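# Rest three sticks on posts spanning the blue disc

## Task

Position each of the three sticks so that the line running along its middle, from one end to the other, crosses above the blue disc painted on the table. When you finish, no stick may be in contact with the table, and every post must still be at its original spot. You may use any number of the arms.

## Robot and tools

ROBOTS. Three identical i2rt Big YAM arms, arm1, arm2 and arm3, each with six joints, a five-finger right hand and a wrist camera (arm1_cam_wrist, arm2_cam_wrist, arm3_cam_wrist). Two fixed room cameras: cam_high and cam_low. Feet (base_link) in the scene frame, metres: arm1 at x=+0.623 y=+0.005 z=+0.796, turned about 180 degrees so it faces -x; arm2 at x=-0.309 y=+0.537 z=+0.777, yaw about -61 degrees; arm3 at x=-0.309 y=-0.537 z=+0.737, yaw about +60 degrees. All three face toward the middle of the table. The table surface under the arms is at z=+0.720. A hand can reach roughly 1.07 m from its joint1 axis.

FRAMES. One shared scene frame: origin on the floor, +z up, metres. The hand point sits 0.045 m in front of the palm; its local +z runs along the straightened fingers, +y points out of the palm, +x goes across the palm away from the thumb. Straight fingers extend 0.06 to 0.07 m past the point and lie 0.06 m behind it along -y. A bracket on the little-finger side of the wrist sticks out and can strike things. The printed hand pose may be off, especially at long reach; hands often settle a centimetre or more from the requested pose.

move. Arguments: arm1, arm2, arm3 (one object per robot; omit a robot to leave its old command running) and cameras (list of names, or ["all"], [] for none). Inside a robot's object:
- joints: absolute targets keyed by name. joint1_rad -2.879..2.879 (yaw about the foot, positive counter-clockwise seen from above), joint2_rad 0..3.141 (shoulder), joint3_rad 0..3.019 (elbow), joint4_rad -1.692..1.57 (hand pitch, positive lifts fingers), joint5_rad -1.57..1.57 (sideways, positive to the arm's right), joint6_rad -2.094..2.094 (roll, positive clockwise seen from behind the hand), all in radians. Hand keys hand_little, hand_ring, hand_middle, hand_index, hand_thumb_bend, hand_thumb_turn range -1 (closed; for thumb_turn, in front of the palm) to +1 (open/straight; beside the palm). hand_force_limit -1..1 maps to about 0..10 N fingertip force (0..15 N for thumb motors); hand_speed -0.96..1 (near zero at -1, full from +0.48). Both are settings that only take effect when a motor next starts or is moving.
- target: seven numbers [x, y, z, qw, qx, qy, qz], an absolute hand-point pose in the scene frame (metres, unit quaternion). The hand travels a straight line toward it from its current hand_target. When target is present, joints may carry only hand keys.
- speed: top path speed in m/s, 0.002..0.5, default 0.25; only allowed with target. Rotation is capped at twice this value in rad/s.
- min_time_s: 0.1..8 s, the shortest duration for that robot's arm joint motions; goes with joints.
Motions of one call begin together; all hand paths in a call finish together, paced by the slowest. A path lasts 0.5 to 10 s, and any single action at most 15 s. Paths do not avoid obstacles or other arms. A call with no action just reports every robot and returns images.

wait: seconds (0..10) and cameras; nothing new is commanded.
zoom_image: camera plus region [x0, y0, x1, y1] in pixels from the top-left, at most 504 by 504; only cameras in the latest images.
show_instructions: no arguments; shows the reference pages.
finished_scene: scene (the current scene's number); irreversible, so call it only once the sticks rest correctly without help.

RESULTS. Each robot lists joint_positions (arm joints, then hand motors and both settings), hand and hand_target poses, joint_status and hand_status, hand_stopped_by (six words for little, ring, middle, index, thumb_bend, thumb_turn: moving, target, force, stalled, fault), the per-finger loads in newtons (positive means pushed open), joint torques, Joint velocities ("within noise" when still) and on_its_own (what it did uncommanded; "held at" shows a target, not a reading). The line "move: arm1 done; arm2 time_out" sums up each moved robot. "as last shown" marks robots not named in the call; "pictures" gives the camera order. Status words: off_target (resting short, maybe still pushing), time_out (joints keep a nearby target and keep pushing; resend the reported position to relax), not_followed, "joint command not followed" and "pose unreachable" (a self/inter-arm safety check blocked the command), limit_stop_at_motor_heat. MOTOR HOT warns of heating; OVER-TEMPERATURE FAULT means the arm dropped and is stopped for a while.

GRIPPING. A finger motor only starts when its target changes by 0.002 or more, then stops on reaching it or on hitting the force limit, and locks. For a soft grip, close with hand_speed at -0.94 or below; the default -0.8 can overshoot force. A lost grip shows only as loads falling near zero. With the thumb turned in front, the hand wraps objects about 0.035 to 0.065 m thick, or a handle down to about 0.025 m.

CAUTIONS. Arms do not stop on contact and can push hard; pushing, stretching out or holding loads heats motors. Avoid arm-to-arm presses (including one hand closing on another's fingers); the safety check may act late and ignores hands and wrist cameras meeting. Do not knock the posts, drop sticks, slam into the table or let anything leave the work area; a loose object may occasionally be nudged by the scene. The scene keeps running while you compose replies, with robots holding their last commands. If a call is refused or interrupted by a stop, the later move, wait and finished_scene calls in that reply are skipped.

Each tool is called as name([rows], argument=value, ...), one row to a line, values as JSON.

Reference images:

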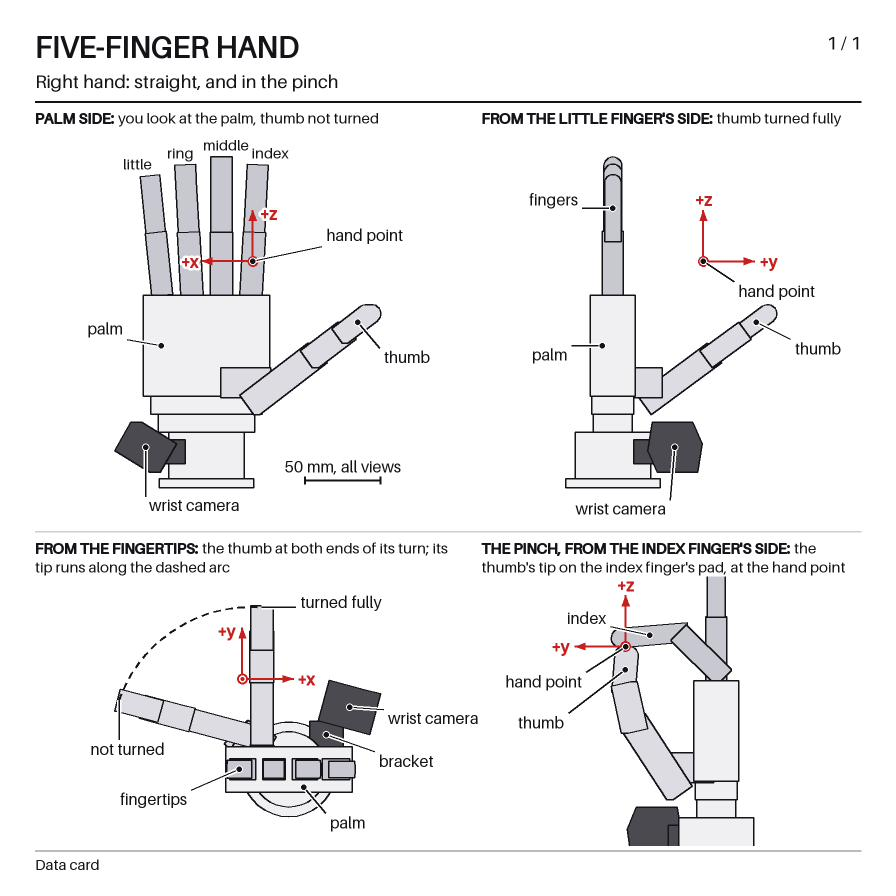

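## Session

move()

zoom_image(camera="cam_high", region=[290, 110, 600, 430])

zoom_image(camera="cam_low", region=[250, 210, 690, 350])

Scene clock: 0.00 s.
Joint torques (N m): no reading
Heat: arm1: hottest joint2_rad 26 °C; arm2: hottest joint1_rad 26 °C; arm3: hottest joint2_rad 27 °C.
Joint velocities: within noise
arm1.joint_positions: joint1_rad=-0.403 joint2_rad=+0.580 joint3_rad=+1.375 joint4_rad=-1.177 joint5_rad=+0.241 joint6_rad=-1.404 hand_little=+1.000 hand_ring=+1.000 hand_middle=+1.000 hand_index=+1.000 hand_thumb_turn=+1.000 hand_thumb_bend=+1.000 hand_force_limit=+0.000 hand_speed=-0.800
arm1.joint_status: not commanded
arm1.hand_stopped_by: target,target,target,target,target,target
arm1.little_load_n: 0.0
arm1.ring_load_n: 0.0
arm1.middle_load_n: 0.0
arm1.index_load_n: 0.0
arm1.thumb_bend_load_n: 0.0
arm1.thumb_turn_load_n: 0.0
arm1.hand: x=+0.4652 y=+0.1921 z=+1.3337 quat_wxyz=(-0.540, +0.312, +0.762, +0.175) (m; scene frame)
arm1.hand_target: x=+0.4678 y=+0.1909 z=+1.3437 quat_wxyz=(-0.549, +0.311, +0.756, +0.175) (m; scene frame)
arm1.hand_status: not commanded
arm2.joint_positions: joint1_rad=+0.084 joint2_rad=+0.649 joint3_rad=+1.464 joint4_rad=-1.178 joint5_rad=-0.010 joint6_rad=-1.137 hand_little=+1.000 hand_ring=+1.000 hand_middle=+1.000 hand_index=+1.000 hand_thumb_turn=+1.000 hand_thumb_bend=+1.000 hand_force_limit=+0.000 hand_speed=-0.800
arm2.joint_status: not commanded
arm2.hand_stopped_by: target,target,target,target,target,target
arm2.little_load_n: 0.0
arm2.ring_load_n: 0.0
arm2.middle_load_n: 0.0
arm2.index_load_n: 0.0
arm2.thumb_bend_load_n: 0.0
arm2.thumb_turn_load_n: 0.0
arm2.hand: x=-0.2024 y=+0.3011 z=+1.3239 quat_wxyz=(+0.152, +0.625, -0.535, +0.548) (m; scene frame)
arm2.hand_target: x=-0.2036 y=+0.3030 z=+1.3337 quat_wxyz=(+0.154, +0.620, -0.531, +0.556) (m; scene frame)
arm2.hand_status: not commanded
arm3.joint_positions: joint1_rad=-0.215 joint2_rad=+0.628 joint3_rad=+1.444 joint4_rad=-1.364 joint5_rad=-0.055 joint6_rad=-1.049 hand_little=+1.000 hand_ring=+1.000 hand_middle=+1.000 hand_index=+1.000 hand_thumb_turn=+1.000 hand_thumb_bend=+1.000 hand_force_limit=+0.000 hand_speed=-0.800
arm3.joint_status: not commanded
arm3.hand_stopped_by: target,target,target,target,target,target
arm3.little_load_n: 0.0
arm3.ring_load_n: 0.0
arm3.middle_load_n: 0.0
arm3.index_load_n: 0.0
arm3.thumb_bend_load_n: 0.0
arm3.thumb_turn_load_n: 0.0
arm3.hand: x=-0.1500 y=-0.3925 z=+1.2365 quat_wxyz=(-0.322, +0.857, +0.150, +0.374) (m; scene frame)
arm3.hand_target: x=-0.1506 y=-0.3929 z=+1.2493 quat_wxyz=(-0.330, +0.849, +0.149, +0.384) (m; scene frame)
arm3.hand_status: not commanded
pictures: arm1_cam_wrist, arm2_cam_wrist, arm3_cam_wrist, cam_high, cam_low
Images, in order (width x height): arm1_cam_wrist 896x504, arm2_cam_wrist 896x504, arm3_cam_wrist 896x504, cam_high 896x504, cam_low 896x504.

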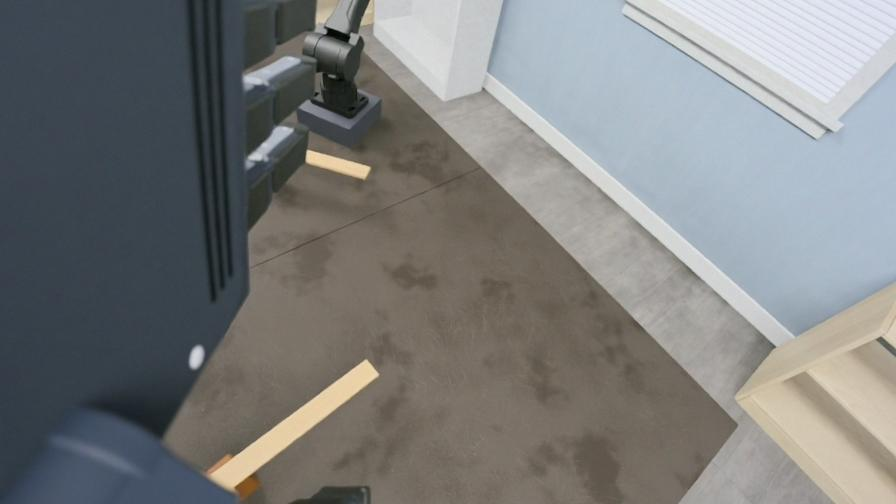

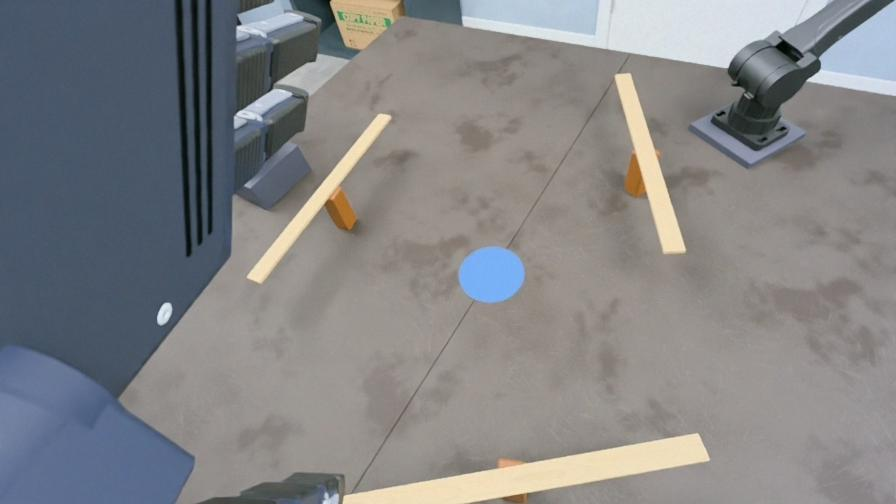

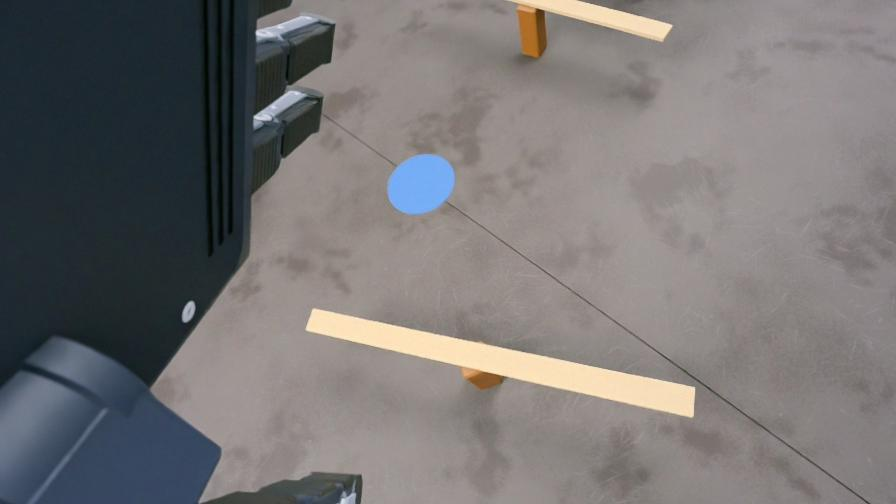

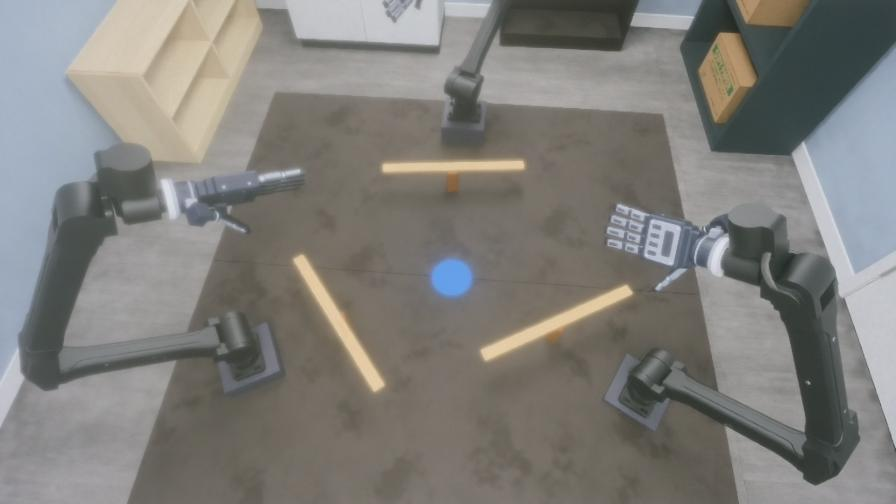

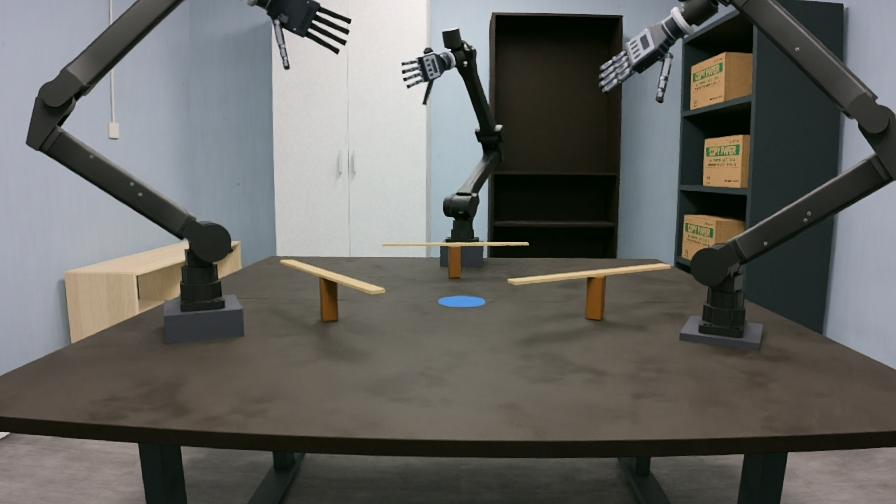

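Scaled by 1.575 from the camera's 896x504 image, which has a finer 1280x720 frame.

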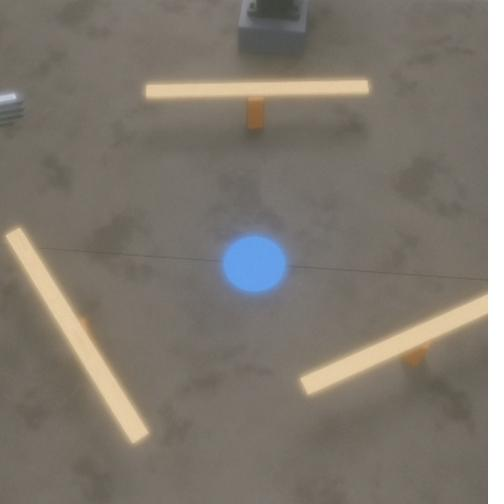

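Scaled by 1.145 from the camera's 896x504 image, which has a finer 1280x720 frame.

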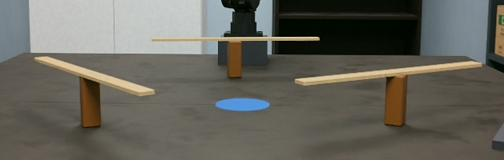

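move(arm1={"joints":{"joint1_rad":-0.24,"joint4_rad":-1.6,"joint5_rad":0.0,"joint6_rad":-0.36,"hand_thumb_turn":-1,"hand_thumb_bend":0.1,"hand_speed":-0.3},"min_time_s":2.5}, arm2={"joints":{"joint1_rad":-0.2,"joint4_rad":-1.6,"joint5_rad":0.0,"joint6_rad":-0.43,"hand_thumb_turn":-1,"hand_thumb_bend":0.1,"hand_speed":-0.3},"min_time_s":2.5}, arm3={"joints":{"joint1_rad":-0.3,"joint4_rad":-1.6,"joint5_rad":0.0,"joint6_rad":0.19,"hand_thumb_turn":-1,"hand_thumb_bend":0.1,"hand_speed":-0.3},"min_time_s":2.5})

Scene clock: 9.87 s.
Joint torques (N m): arm1=[0.85 3.02 9.57 1.35 -0.01 0.26] | arm2=[-2.2 2.96 9.2 0.98 0.18 0.08] | arm3=[0.32 2.08 8.66 1.21 0.06 0.03]
Heat: arm1: hottest joint2_rad 26 °C; arm2: hottest joint1_rad 26 °C; arm3: hottest joint2_rad 27 °C.
move: arm1 done; arm2 done; arm3 done
Joint velocities: within noise
arm1.joint_positions: joint1_rad=-0.256 joint2_rad=+0.580 joint3_rad=+1.375 joint4_rad=-1.584 joint5_rad=+0.003 joint6_rad=-0.373 hand_little=+1.000 hand_ring=+1.000 hand_middle=+1.000 hand_index=+1.000 hand_thumb_turn=-1.000 hand_thumb_bend=+0.100 hand_force_limit=+0.000 hand_speed=-0.300
arm1.joint_status: all done
arm1.hand_stopped_by: target,target,target,target,target,target
arm1.little_load_n: 0.0
arm1.ring_load_n: 0.0
arm1.middle_load_n: 0.0
arm1.index_load_n: -0.5
arm1.thumb_bend_load_n: 0.0
arm1.thumb_turn_load_n: 0.0
arm1.hand: x=+0.4801 y=+0.0435 z=+1.2263 quat_wxyz=(-0.346, +0.628, +0.677, -0.167) (m; scene frame)
arm1.hand_target: x=+0.4838 y=+0.0385 z=+1.2319 quat_wxyz=(-0.344, +0.626, +0.677, -0.174) (m; scene frame)
arm1.hand_status: not commanded
arm2.joint_positions: joint1_rad=-0.193 joint2_rad=+0.649 joint3_rad=+1.464 joint4_rad=-1.589 joint5_rad=-0.003 joint6_rad=-0.444 hand_little=+1.000 hand_ring=+1.000 hand_middle=+1.000 hand_index=+1.000 hand_thumb_turn=-1.000 hand_thumb_bend=+0.100 hand_force_limit=+0.000 hand_speed=-0.300
arm2.joint_status: all done
arm2.hand_stopped_by: target,target,target,target,target,target
arm2.little_load_n: 0.0
arm2.ring_load_n: 0.0
arm2.middle_load_n: 0.0
arm2.index_load_n: 0.0
arm2.thumb_bend_load_n: 0.0
arm2.thumb_turn_load_n: 0.0
arm2.hand: x=-0.2568 y=+0.3773 z=+1.2332 quat_wxyz=(+0.026, +0.337, -0.858, +0.387) (m; scene frame)
arm2.hand_target: x=-0.2586 y=+0.3805 z=+1.2389 quat_wxyz=(+0.026, +0.327, -0.860, +0.391) (m; scene frame)
arm2.hand_status: not commanded
arm3.joint_positions: joint1_rad=-0.292 joint2_rad=+0.628 joint3_rad=+1.444 joint4_rad=-1.589 joint5_rad=-0.002 joint6_rad=+0.181 hand_little=+1.000 hand_ring=+1.000 hand_middle=+1.000 hand_index=+1.000 hand_thumb_turn=-1.000 hand_thumb_bend=+0.100 hand_force_limit=+0.000 hand_speed=-0.300
arm3.joint_status: all done
arm3.hand_stopped_by: target,target,target,target,target,target
arm3.little_load_n: 0.0
arm3.ring_load_n: 0.0
arm3.middle_load_n: 0.0
arm3.index_load_n: 0.0
arm3.thumb_bend_load_n: 0.0
arm3.thumb_turn_load_n: 0.0
arm3.hand: x=-0.2190 y=-0.3882 z=+1.1988 quat_wxyz=(-0.371, +0.809, -0.438, +0.128) (m; scene frame)
arm3.hand_target: x=-0.2203 y=-0.3910 z=+1.2075 quat_wxyz=(-0.377, +0.802, -0.444, +0.131) (m; scene frame)
arm3.hand_status: not commanded
pictures: none

move(arm1={"target":[0.340,0.067,0.925,0,0.6626,0.7490,0],"speed":0.2}, arm2={"target":[-0.236,0.259,0.925,0,0.3305,-0.9438,0],"speed":0.2}, arm3={"target":[-0.139,-0.344,0.925,0,0.8616,-0.5075,0],"speed":0.2}, cameras=["all"])

Scene clock: 12.83 s.
Joint torques (N m): arm1=[0.91 -9.93 8.79 1.03 -0.01 0.18] | arm2=[-2.32 -7.53 8.57 0.4 0.19 0.1] | arm3=[0.21 -7.71 8.02 0.73 0.03 -0.09]
Heat: arm1: hottest joint2_rad 26 °C; arm2: hottest joint3_rad 27 °C; arm3: hottest joint2_rad 27 °C.
move: arm1 done; arm2 done; arm3 done
Joint velocities: within noise
arm1.joint_positions: joint1_rad=-0.214 joint2_rad=+1.329 joint3_rad=+1.015 joint4_rad=-1.274 joint5_rad=+0.005 joint6_rad=-0.364 hand_little=+1.000 hand_ring=+1.000 hand_middle=+1.000 hand_index=+1.000 hand_thumb_turn=-1.000 hand_thumb_bend=+0.100 hand_force_limit=+0.000 hand_speed=-0.300
arm1.joint_status: not commanded
arm1.hand_stopped_by: target,target,target,target,target,target
arm1.little_load_n: 0.0
arm1.ring_load_n: 0.0
arm1.middle_load_n: 0.0
arm1.index_load_n: 0.0
arm1.thumb_bend_load_n: 0.0
arm1.thumb_turn_load_n: 0.0
arm1.hand: x=+0.3434 y=+0.0718 z=+0.9267 quat_wxyz=(+0.005, +0.667, +0.745, +0.004) (m; scene frame)
arm1.hand_target: x=+0.3401 y=+0.0670 z=+0.9251 quat_wxyz=(+0.000, +0.663, +0.749, +0.000) (m; scene frame)
arm1.hand_status: done (0.006 m and 1.0 deg from the pose sent, 0.333 m and 45.2 deg at the start)
arm2.joint_positions: joint1_rad=-0.242 joint2_rad=+1.302 joint3_rad=+1.041 joint4_rad=-1.320 joint5_rad=-0.002 joint6_rad=-0.441 hand_little=+1.000 hand_ring=+1.000 hand_middle=+1.000 hand_index=+1.000 hand_thumb_turn=-1.000 hand_thumb_bend=+0.100 hand_force_limit=+0.000 hand_speed=-0.300
arm2.joint_status: not commanded
arm2.hand_stopped_by: target,target,target,target,target,target
arm2.little_load_n: 0.0
arm2.ring_load_n: 0.0
arm2.middle_load_n: 0.0
arm2.index_load_n: 0.0
arm2.thumb_bend_load_n: 0.5
arm2.thumb_turn_load_n: 0.0
arm2.hand: x=-0.2347 y=+0.2613 z=+0.9251 quat_wxyz=(-0.002, +0.341, -0.940, -0.005) (m; scene frame)
arm2.hand_target: x=-0.2360 y=+0.2590 z=+0.9250 quat_wxyz=(+0.000, +0.331, -0.944, +0.000) (m; scene frame)
arm2.hand_status: done (0.003 m and 1.4 deg from the pose sent, 0.331 m and 45.9 deg at the start)
arm3.joint_positions: joint1_rad=-0.362 joint2_rad=+1.172 joint3_rad=+1.023 joint4_rad=-1.457 joint5_rad=-0.014 joint6_rad=+0.172 hand_little=+1.000 hand_ring=+1.000 hand_middle=+1.000 hand_index=+1.000 hand_thumb_turn=-1.000 hand_thumb_bend=+0.100 hand_force_limit=+0.000 hand_speed=-0.300
arm3.joint_status: not commanded
arm3.hand_stopped_by: target,target,target,target,target,target
arm3.little_load_n: 0.0
arm3.ring_load_n: 0.0
arm3.middle_load_n: 0.0
arm3.index_load_n: 0.0
arm3.thumb_bend_load_n: 0.0
arm3.thumb_turn_load_n: 0.0
arm3.hand: x=-0.1436 y=-0.3444 z=+0.9226 quat_wxyz=(+0.012, +0.862, -0.506, -0.005) (m; scene frame)
arm3.hand_target: x=-0.1391 y=-0.3441 z=+0.9250 quat_wxyz=(+0.000, +0.862, -0.507, +0.000) (m; scene frame)
arm3.hand_status: done (0.005 m and 1.5 deg from the pose sent, 0.289 m and 46.4 deg at the start)
pictures: arm1_cam_wrist, arm2_cam_wrist, arm3_cam_wrist, cam_high, cam_low
Images, in order (width x height): arm1_cam_wrist 896x504, arm2_cam_wrist 896x504, arm3_cam_wrist 896x504, cam_high 896x504, cam_low 896x504.

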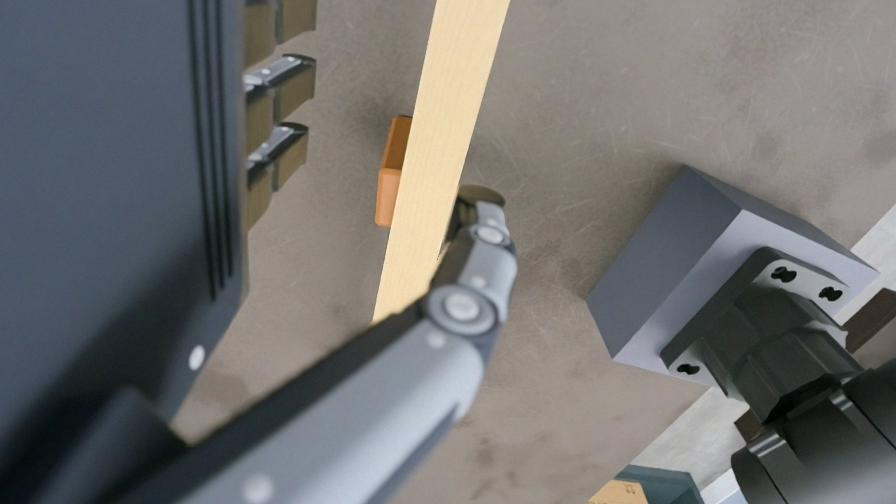

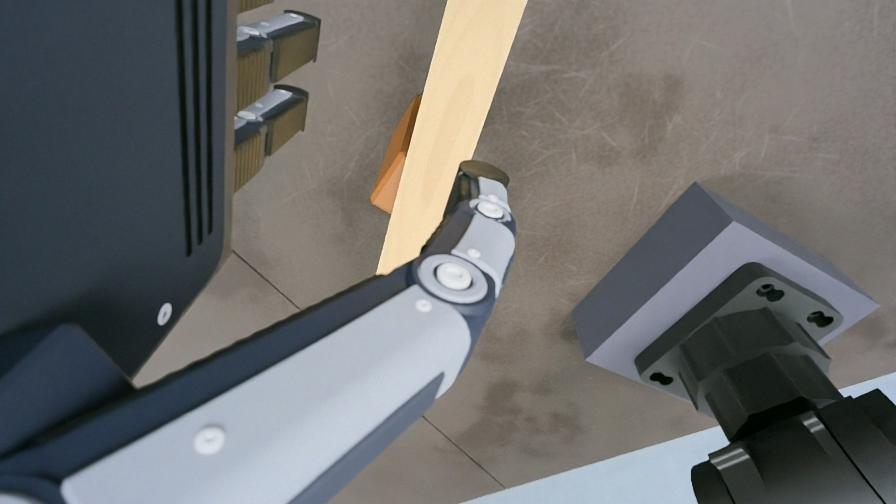

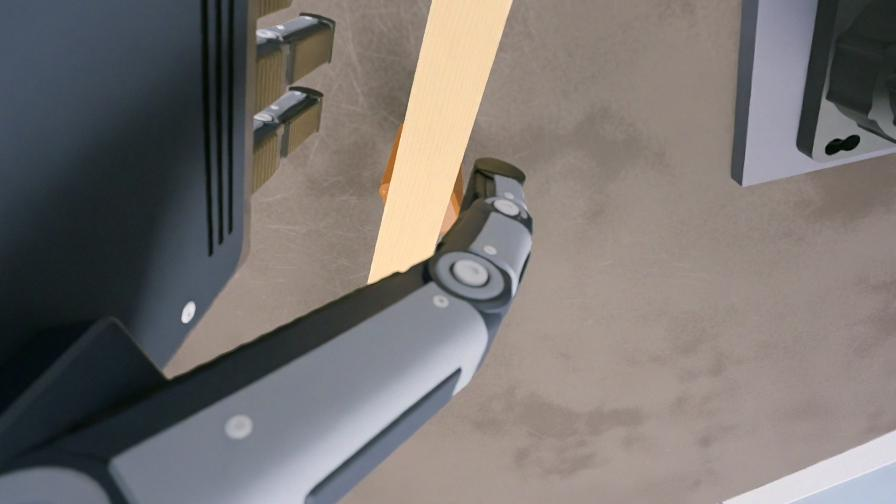

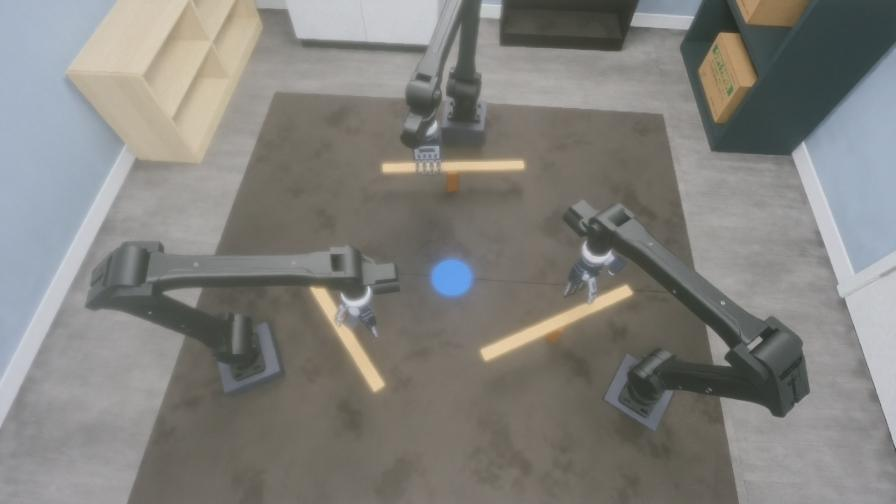

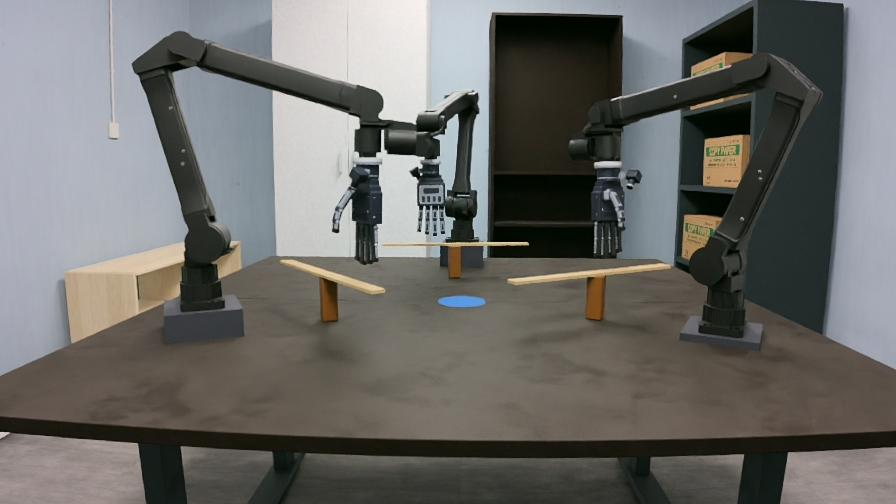

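move(arm1={"target":[0.342,0.067,0.824,0,0.6626,0.7490,0],"speed":0.1,"joints":{"hand_speed":-0.6}}, arm2={"target":[-0.239,0.2627,0.826,0,0.3305,-0.9438,0],"speed":0.1,"joints":{"hand_speed":-0.6}}, arm3={"target":[-0.135,-0.3418,0.826,0,0.8704,-0.4924,0],"speed":0.1,"joints":{"hand_speed":-0.6}}, cameras=["arm1_cam_wrist","arm2_cam_wrist","arm3_cam_wrist"])

Scene clock: 16.30 s.
Joint torques (N m): arm1=[0.73 -9.17 6.98 1.16 0.01 0.15] | arm2=[-2.32 -6.77 7.51 0.51 0.18 0.04] | arm3=[0.79 -7.24 7.12 0.8 0.01 -0.12]
Heat: arm1: hottest joint2_rad 26 °C; arm2: hottest joint3_rad 27 °C; arm3: hottest joint3_rad 28 °C.
move: arm1 done; arm2 done; arm3 done
Joint velocities: within noise
arm1.joint_positions: joint1_rad=-0.214 joint2_rad=+1.438 joint3_rad=+0.851 joint4_rad=-0.979 joint5_rad=+0.005 joint6_rad=-0.364 hand_little=+1.000 hand_ring=+1.000 hand_middle=+1.000 hand_index=+1.000 hand_thumb_turn=-1.000 hand_thumb_bend=+0.100 hand_force_limit=+0.000 hand_speed=-0.600
arm1.joint_status: all done
arm1.hand_stopped_by: target,target,target,target,target,target
arm1.little_load_n: 0.0
arm1.ring_load_n: 0.0
arm1.middle_load_n: 0.0
arm1.index_load_n: 0.0
arm1.thumb_bend_load_n: 0.0
arm1.thumb_turn_load_n: 0.0
arm1.hand: x=+0.3405 y=+0.0723 z=+0.8320 quat_wxyz=(-0.005, +0.668, +0.745, -0.001) (m; scene frame)
arm1.hand_target: x=+0.3423 y=+0.0671 z=+0.8243 quat_wxyz=(+0.000, +0.663, +0.749, +0.000) (m; scene frame)
arm1.hand_status: done (0.010 m and 1.0 deg from the pose sent, 0.103 m and 1.0 deg at the start)
arm2.joint_positions: joint1_rad=-0.248 joint2_rad=+1.386 joint3_rad=+0.855 joint4_rad=-1.035 joint5_rad=-0.002 joint6_rad=-0.441 hand_little=+1.000 hand_ring=+1.000 hand_middle=+1.000 hand_index=+1.000 hand_thumb_turn=-1.000 hand_thumb_bend=+0.100 hand_force_limit=+0.000 hand_speed=-0.600
arm2.joint_status: all done
arm2.hand_stopped_by: target,target,target,target,target,target
arm2.little_load_n: 0.0
arm2.ring_load_n: 0.0
arm2.middle_load_n: 0.0
arm2.index_load_n: 0.0
arm2.thumb_bend_load_n: 0.0
arm2.thumb_turn_load_n: 0.0
arm2.hand: x=-0.2369 y=+0.2637 z=+0.8307 quat_wxyz=(-0.001, +0.338, -0.941, +0.003) (m; scene frame)
arm2.hand_target: x=-0.2389 y=+0.2627 z=+0.8261 quat_wxyz=(+0.000, +0.331, -0.944, +0.000) (m; scene frame)
arm2.hand_status: done (0.005 m and 1.0 deg from the pose sent, 0.099 m and 1.4 deg at the start)
arm3.joint_positions: joint1_rad=-0.362 joint2_rad=+1.253 joint3_rad=+0.831 joint4_rad=-1.169 joint5_rad=-0.014 joint6_rad=+0.148 hand_little=+1.000 hand_ring=+1.000 hand_middle=+1.000 hand_index=+1.000 hand_thumb_turn=-1.000 hand_thumb_bend=+0.100 hand_force_limit=+0.000 hand_speed=-0.600
arm3.joint_status: all done
arm3.hand_stopped_by: target,target,target,target,target,target
arm3.little_load_n: 0.0
arm3.ring_load_n: 0.0
arm3.middle_load_n: 0.0
arm3.index_load_n: 0.0
arm3.thumb_bend_load_n: 0.0
arm3.thumb_turn_load_n: 0.0
arm3.hand: x=-0.1378 y=-0.3431 z=+0.8277 quat_wxyz=(+0.004, +0.869, -0.496, -0.002) (m; scene frame)
arm3.hand_target: x=-0.1351 y=-0.3419 z=+0.8260 quat_wxyz=(+0.000, +0.870, -0.492, +0.000) (m; scene frame)
arm3.hand_status: done (0.004 m and 0.7 deg from the pose sent, 0.097 m and 2.3 deg at the start)
pictures: arm1_cam_wrist, arm2_cam_wrist, arm3_cam_wrist
Images, in order (width x height): arm1_cam_wrist 896x504, arm2_cam_wrist 896x504, arm3_cam_wrist 896x504.

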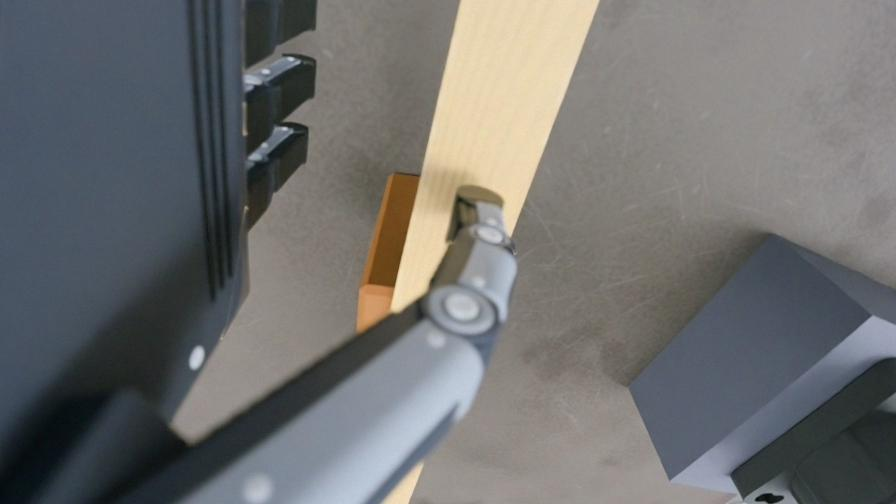

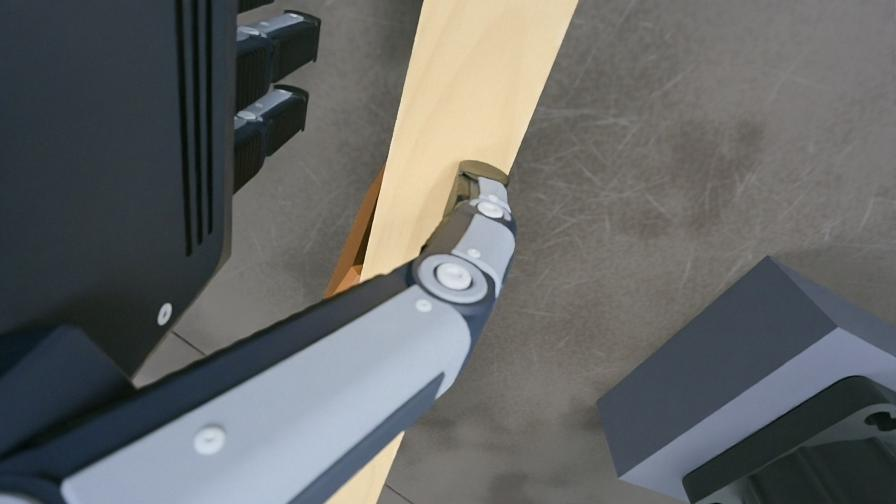

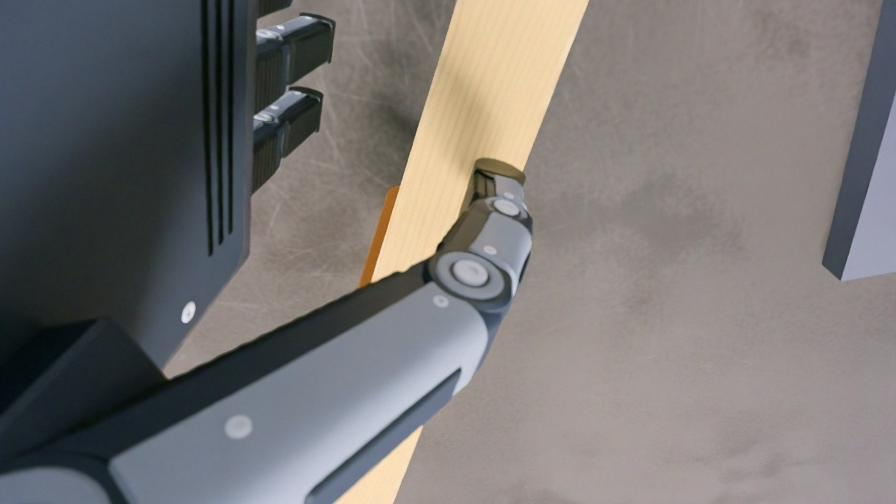

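move(arm1={"target":[0.347,0.067,0.822,0,0.6626,0.7490,0],"speed":0.05,"joints":{"hand_index":0.1,"hand_middle":0.1,"hand_ring":0.1,"hand_little":0.1}}, arm2={"joints":{"hand_index":0.1,"hand_middle":0.1,"hand_ring":0.1,"hand_little":0.1}}, arm3={"joints":{"hand_index":0.1,"hand_middle":0.1,"hand_ring":0.1,"hand_little":0.1}})

move(arm1={"joints":{"hand_index":-0.3,"hand_middle":-0.3,"hand_ring":-0.3,"hand_little":-0.3,"hand_thumb_bend":-0.04,"hand_speed":-0.92,"hand_force_limit":-0.4}}, arm2={"joints":{"hand_index":-0.3,"hand_middle":-0.3,"hand_ring":-0.3,"hand_little":-0.3,"hand_thumb_bend":-0.04,"hand_speed":-0.92,"hand_force_limit":-0.4}}, arm3={"joints":{"hand_index":-0.3,"hand_middle":-0.3,"hand_ring":-0.3,"hand_little":-0.3,"hand_thumb_bend":-0.04,"hand_speed":-0.92,"hand_force_limit":-0.4}}, cameras=["arm1_cam_wrist","arm2_cam_wrist","arm3_cam_wrist","cam_low"])

Scene clock: 18.63 s.
Joint torques (N m): arm1=[0.5 -9.88 6.69 1.03 0.01 0.12] | arm2=[-2.37 -6.53 7.49 0.44 0.18 0.04] | arm3=[0.85 -7.18 7.12 0.73 0.01 -0.12]
Heat: arm1: hottest joint2_rad 26 °C; arm2: hottest joint3_rad 27 °C; arm3: hottest joint3_rad 28 °C.
move: arm1 done; arm2 done; arm3 done
Joint velocities: within noise
arm1.joint_positions: joint1_rad=-0.214 joint2_rad=+1.438 joint3_rad=+0.837 joint4_rad=-0.970 joint5_rad=+0.005 joint6_rad=-0.364 hand_little=+0.100 hand_ring=+0.100 hand_middle=+0.100 hand_index=+0.100 hand_thumb_turn=-1.000 hand_thumb_bend=+0.100 hand_force_limit=+0.000 hand_speed=-0.600
arm1.joint_status: all done
arm1.hand_stopped_by: target,target,target,target,target,target
arm1.little_load_n: 0.0
arm1.ring_load_n: 0.0
arm1.middle_load_n: 0.5
arm1.index_load_n: 0.0
arm1.thumb_bend_load_n: 0.0
arm1.thumb_turn_load_n: 0.0
arm1.hand: x=+0.3443 y=+0.0713 z=+0.8280 quat_wxyz=(-0.003, +0.668, +0.745, +0.000) (m; scene frame)
arm1.hand_target: x=+0.3472 y=+0.0671 z=+0.8221 quat_wxyz=(+0.000, +0.663, +0.749, +0.000) (m; scene frame)
arm1.hand_status: done (0.008 m and 0.9 deg from the pose sent, 0.013 m and 1.0 deg at the start)
arm2.joint_positions: joint1_rad=-0.248 joint2_rad=+1.386 joint3_rad=+0.855 joint4_rad=-1.034 joint5_rad=-0.002 joint6_rad=-0.441 hand_little=+0.100 hand_ring=+0.100 hand_middle=+0.100 hand_index=+0.100 hand_thumb_turn=-1.000 hand_thumb_bend=+0.100 hand_force_limit=+0.000 hand_speed=-0.600
arm2.joint_status: all done
arm2.hand_stopped_by: target,target,target,target,target,target
arm2.little_load_n: 0.0
arm2.ring_load_n: 0.0
arm2.middle_load_n: 0.0
arm2.index_load_n: 0.0
arm2.thumb_bend_load_n: 0.5
arm2.thumb_turn_load_n: 0.0
arm2.hand: x=-0.2370 y=+0.2634 z=+0.8306 quat_wxyz=(-0.001, +0.338, -0.941, +0.003) (m; scene frame)
arm2.hand_target: x=-0.2391 y=+0.2627 z=+0.8261 quat_wxyz=(+0.000, +0.330, -0.944, +0.000) (m; scene frame)
arm2.hand_status: not commanded
arm3.joint_positions: joint1_rad=-0.362 joint2_rad=+1.253 joint3_rad=+0.831 joint4_rad=-1.168 joint5_rad=-0.014 joint6_rad=+0.148 hand_little=+0.100 hand_ring=+0.100 hand_middle=+0.100 hand_index=+0.100 hand_thumb_turn=-1.000 hand_thumb_bend=+0.100 hand_force_limit=+0.000 hand_speed=-0.600
arm3.joint_status: all done
arm3.hand_stopped_by: target,target,target,target,target,target
arm3.little_load_n: 0.0
arm3.ring_load_n: 0.0
arm3.middle_load_n: 0.0
arm3.index_load_n: 0.0
arm3.thumb_bend_load_n: 0.0
arm3.thumb_turn_load_n: 0.0
arm3.hand: x=-0.1377 y=-0.3429 z=+0.8277 quat_wxyz=(+0.004, +0.869, -0.496, -0.002) (m; scene frame)
arm3.hand_target: x=-0.1351 y=-0.3418 z=+0.8260 quat_wxyz=(+0.000, +0.870, -0.492, +0.000) (m; scene frame)
arm3.hand_status: not commanded
pictures: none

Scene clock: 20.40 s.
Joint torques (N m): arm1=[0.5 -9.82 6.69 1.05 0.02 0.12] | arm2=[-2.26 -6.53 7.49 0.44 0.15 0.04] | arm3=[0.85 -7.18 7.13 0.76 0.09 -0.03]
Heat: arm1: hottest joint2_rad 26 °C; arm2: hottest joint3_rad 27 °C; arm3: hottest joint3_rad 28 °C.
move: arm1 off_target; arm2 off_target; arm3 off_target
Joint velocities: within noise
arm1.joint_positions: joint1_rad=-0.214 joint2_rad=+1.438 joint3_rad=+0.837 joint4_rad=-0.970 joint5_rad=+0.005 joint6_rad=-0.364 hand_little=-0.145 hand_ring=-0.130 hand_middle=-0.122 hand_index=-0.107 hand_thumb_turn=-1.000 hand_thumb_bend=-0.016 hand_force_limit=-0.400 hand_speed=-0.920
arm1.joint_status: hand_little off_target (ended at -0.145, target -0.300); hand_ring off_target (ended at -0.130, target -0.300); hand_middle off_target (ended at -0.122, target -0.300); hand_index off_target (ended at -0.107, target -0.300); hand_thumb_bend off_target (ended at -0.016, target -0.040); the others done
arm1.hand_stopped_by: force,force,force,force,force,target
arm1.little_load_n: 3.0
arm1.ring_load_n: 2.5
arm1.middle_load_n: 4.0
arm1.index_load_n: 4.5
arm1.thumb_bend_load_n: 5.5
arm1.thumb_turn_load_n: 1.0
arm1.hand: x=+0.3443 y=+0.0713 z=+0.8280 quat_wxyz=(-0.003, +0.668, +0.745, +0.000) (m; scene frame)
arm1.hand_target: x=+0.3472 y=+0.0671 z=+0.8221 quat_wxyz=(+0.000, +0.663, +0.749, +0.000) (m; scene frame)
arm1.hand_status: not commanded
arm2.joint_positions: joint1_rad=-0.248 joint2_rad=+1.386 joint3_rad=+0.855 joint4_rad=-1.034 joint5_rad=-0.002 joint6_rad=-0.441 hand_little=-0.101 hand_ring=-0.108 hand_middle=-0.123 hand_index=-0.123 hand_thumb_turn=-1.000 hand_thumb_bend=+0.004 hand_force_limit=-0.400 hand_speed=-0.920
arm2.joint_status: hand_little off_target (ended at -0.101, target -0.300); hand_ring off_target (ended at -0.108, target -0.300); hand_middle off_target (ended at -0.123, target -0.300); hand_index off_target (ended at -0.123, target -0.300); hand_thumb_bend off_target (ended at +0.004, target -0.040); the others done
arm2.hand_stopped_by: force,force,force,force,force,target
arm2.little_load_n: 1.0
arm2.ring_load_n: 2.0
arm2.middle_load_n: 5.0
arm2.index_load_n: 4.0
arm2.thumb_bend_load_n: 7.5
arm2.thumb_turn_load_n: 1.5
arm2.hand: x=-0.2372 y=+0.2633 z=+0.8306 quat_wxyz=(-0.001, +0.338, -0.941, +0.003) (m; scene frame)
arm2.hand_target: x=-0.2389 y=+0.2627 z=+0.8261 quat_wxyz=(+0.000, +0.331, -0.944, +0.000) (m; scene frame)
arm2.hand_status: not commanded
arm3.joint_positions: joint1_rad=-0.362 joint2_rad=+1.253 joint3_rad=+0.831 joint4_rad=-1.168 joint5_rad=-0.016 joint6_rad=+0.138 hand_little=-0.041 hand_ring=-0.077 hand_middle=-0.115 hand_index=-0.145 hand_thumb_turn=-1.000 hand_thumb_bend=+0.032 hand_force_limit=-0.400 hand_speed=-0.920
arm3.joint_status: hand_little off_target (ended at -0.041, target -0.300); hand_ring off_target (ended at -0.077, target -0.300); hand_middle off_target (ended at -0.115, target -0.300); hand_index off_target (ended at -0.145, target -0.300); hand_thumb_bend off_target (ended at +0.032, target -0.040); the others done
arm3.hand_stopped_by: force,force,force,force,force,target
arm3.little_load_n: 0.5
arm3.ring_load_n: 1.5
arm3.middle_load_n: 3.0
arm3.index_load_n: 4.0
arm3.thumb_bend_load_n: 5.5
arm3.thumb_turn_load_n: 0.5
arm3.hand: x=-0.1379 y=-0.3433 z=+0.8277 quat_wxyz=(+0.004, +0.871, -0.491, -0.003) (m; scene frame)
arm3.hand_target: x=-0.1351 y=-0.3419 z=+0.8260 quat_wxyz=(+0.000, +0.870, -0.492, +0.000) (m; scene frame)
arm3.hand_status: not commanded
pictures: arm1_cam_wrist, arm2_cam_wrist, arm3_cam_wrist, cam_low
Images, in order (width x height): arm1_cam_wrist 896x504, arm2_cam_wrist 896x504, arm3_cam_wrist 896x504, cam_low 896x504.

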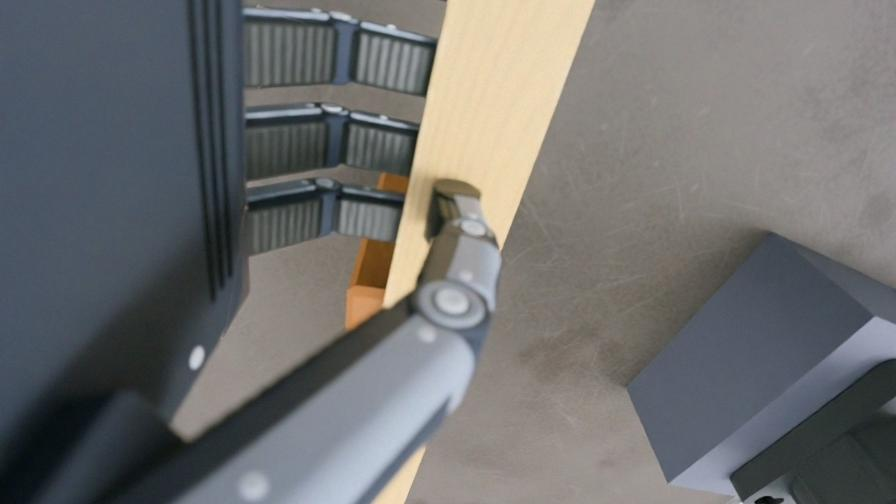

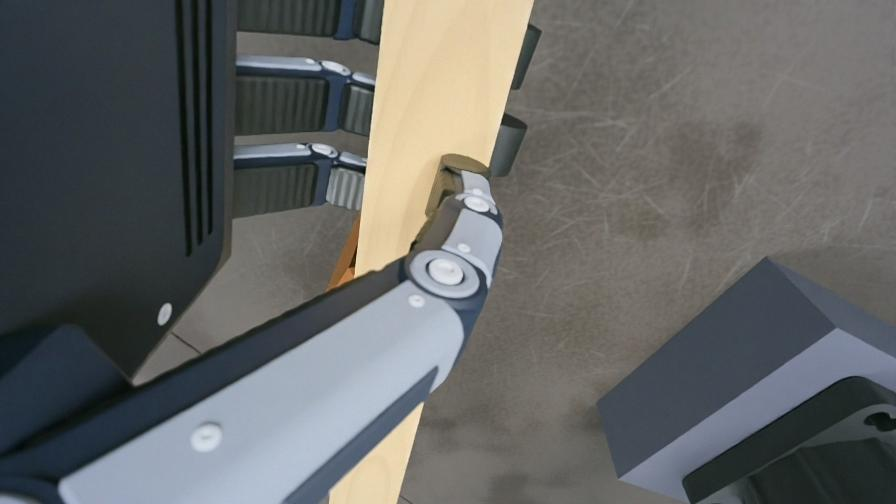

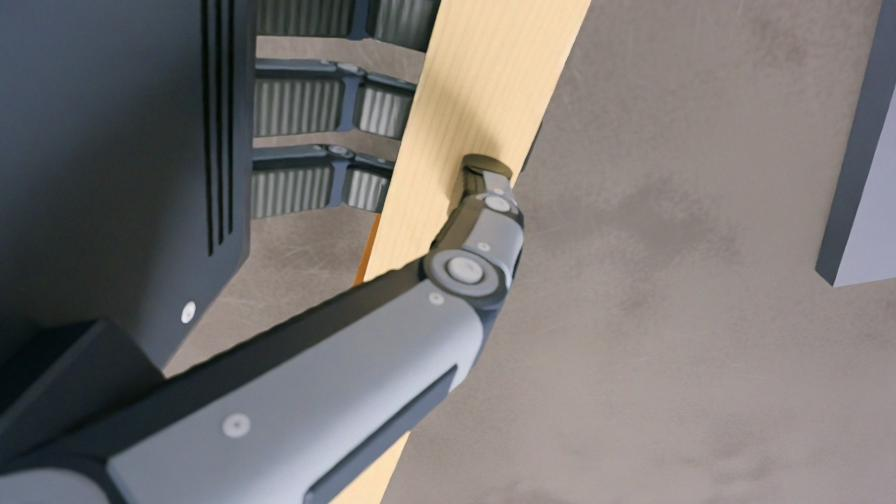

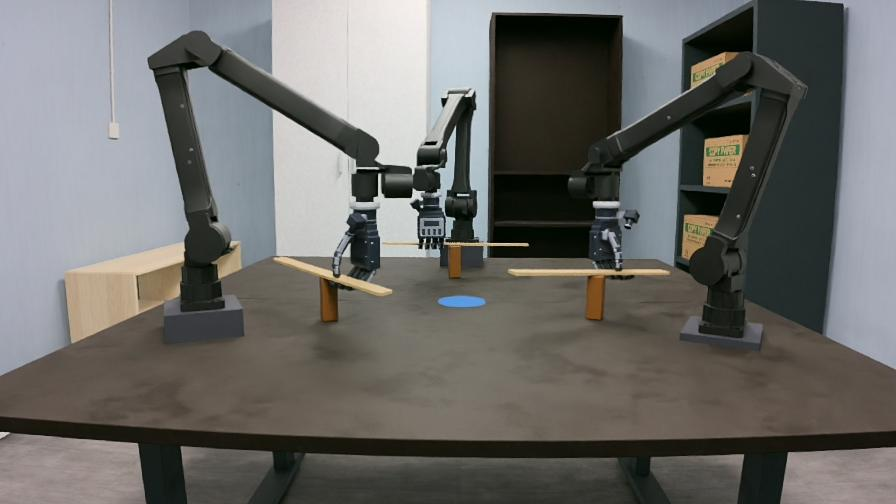

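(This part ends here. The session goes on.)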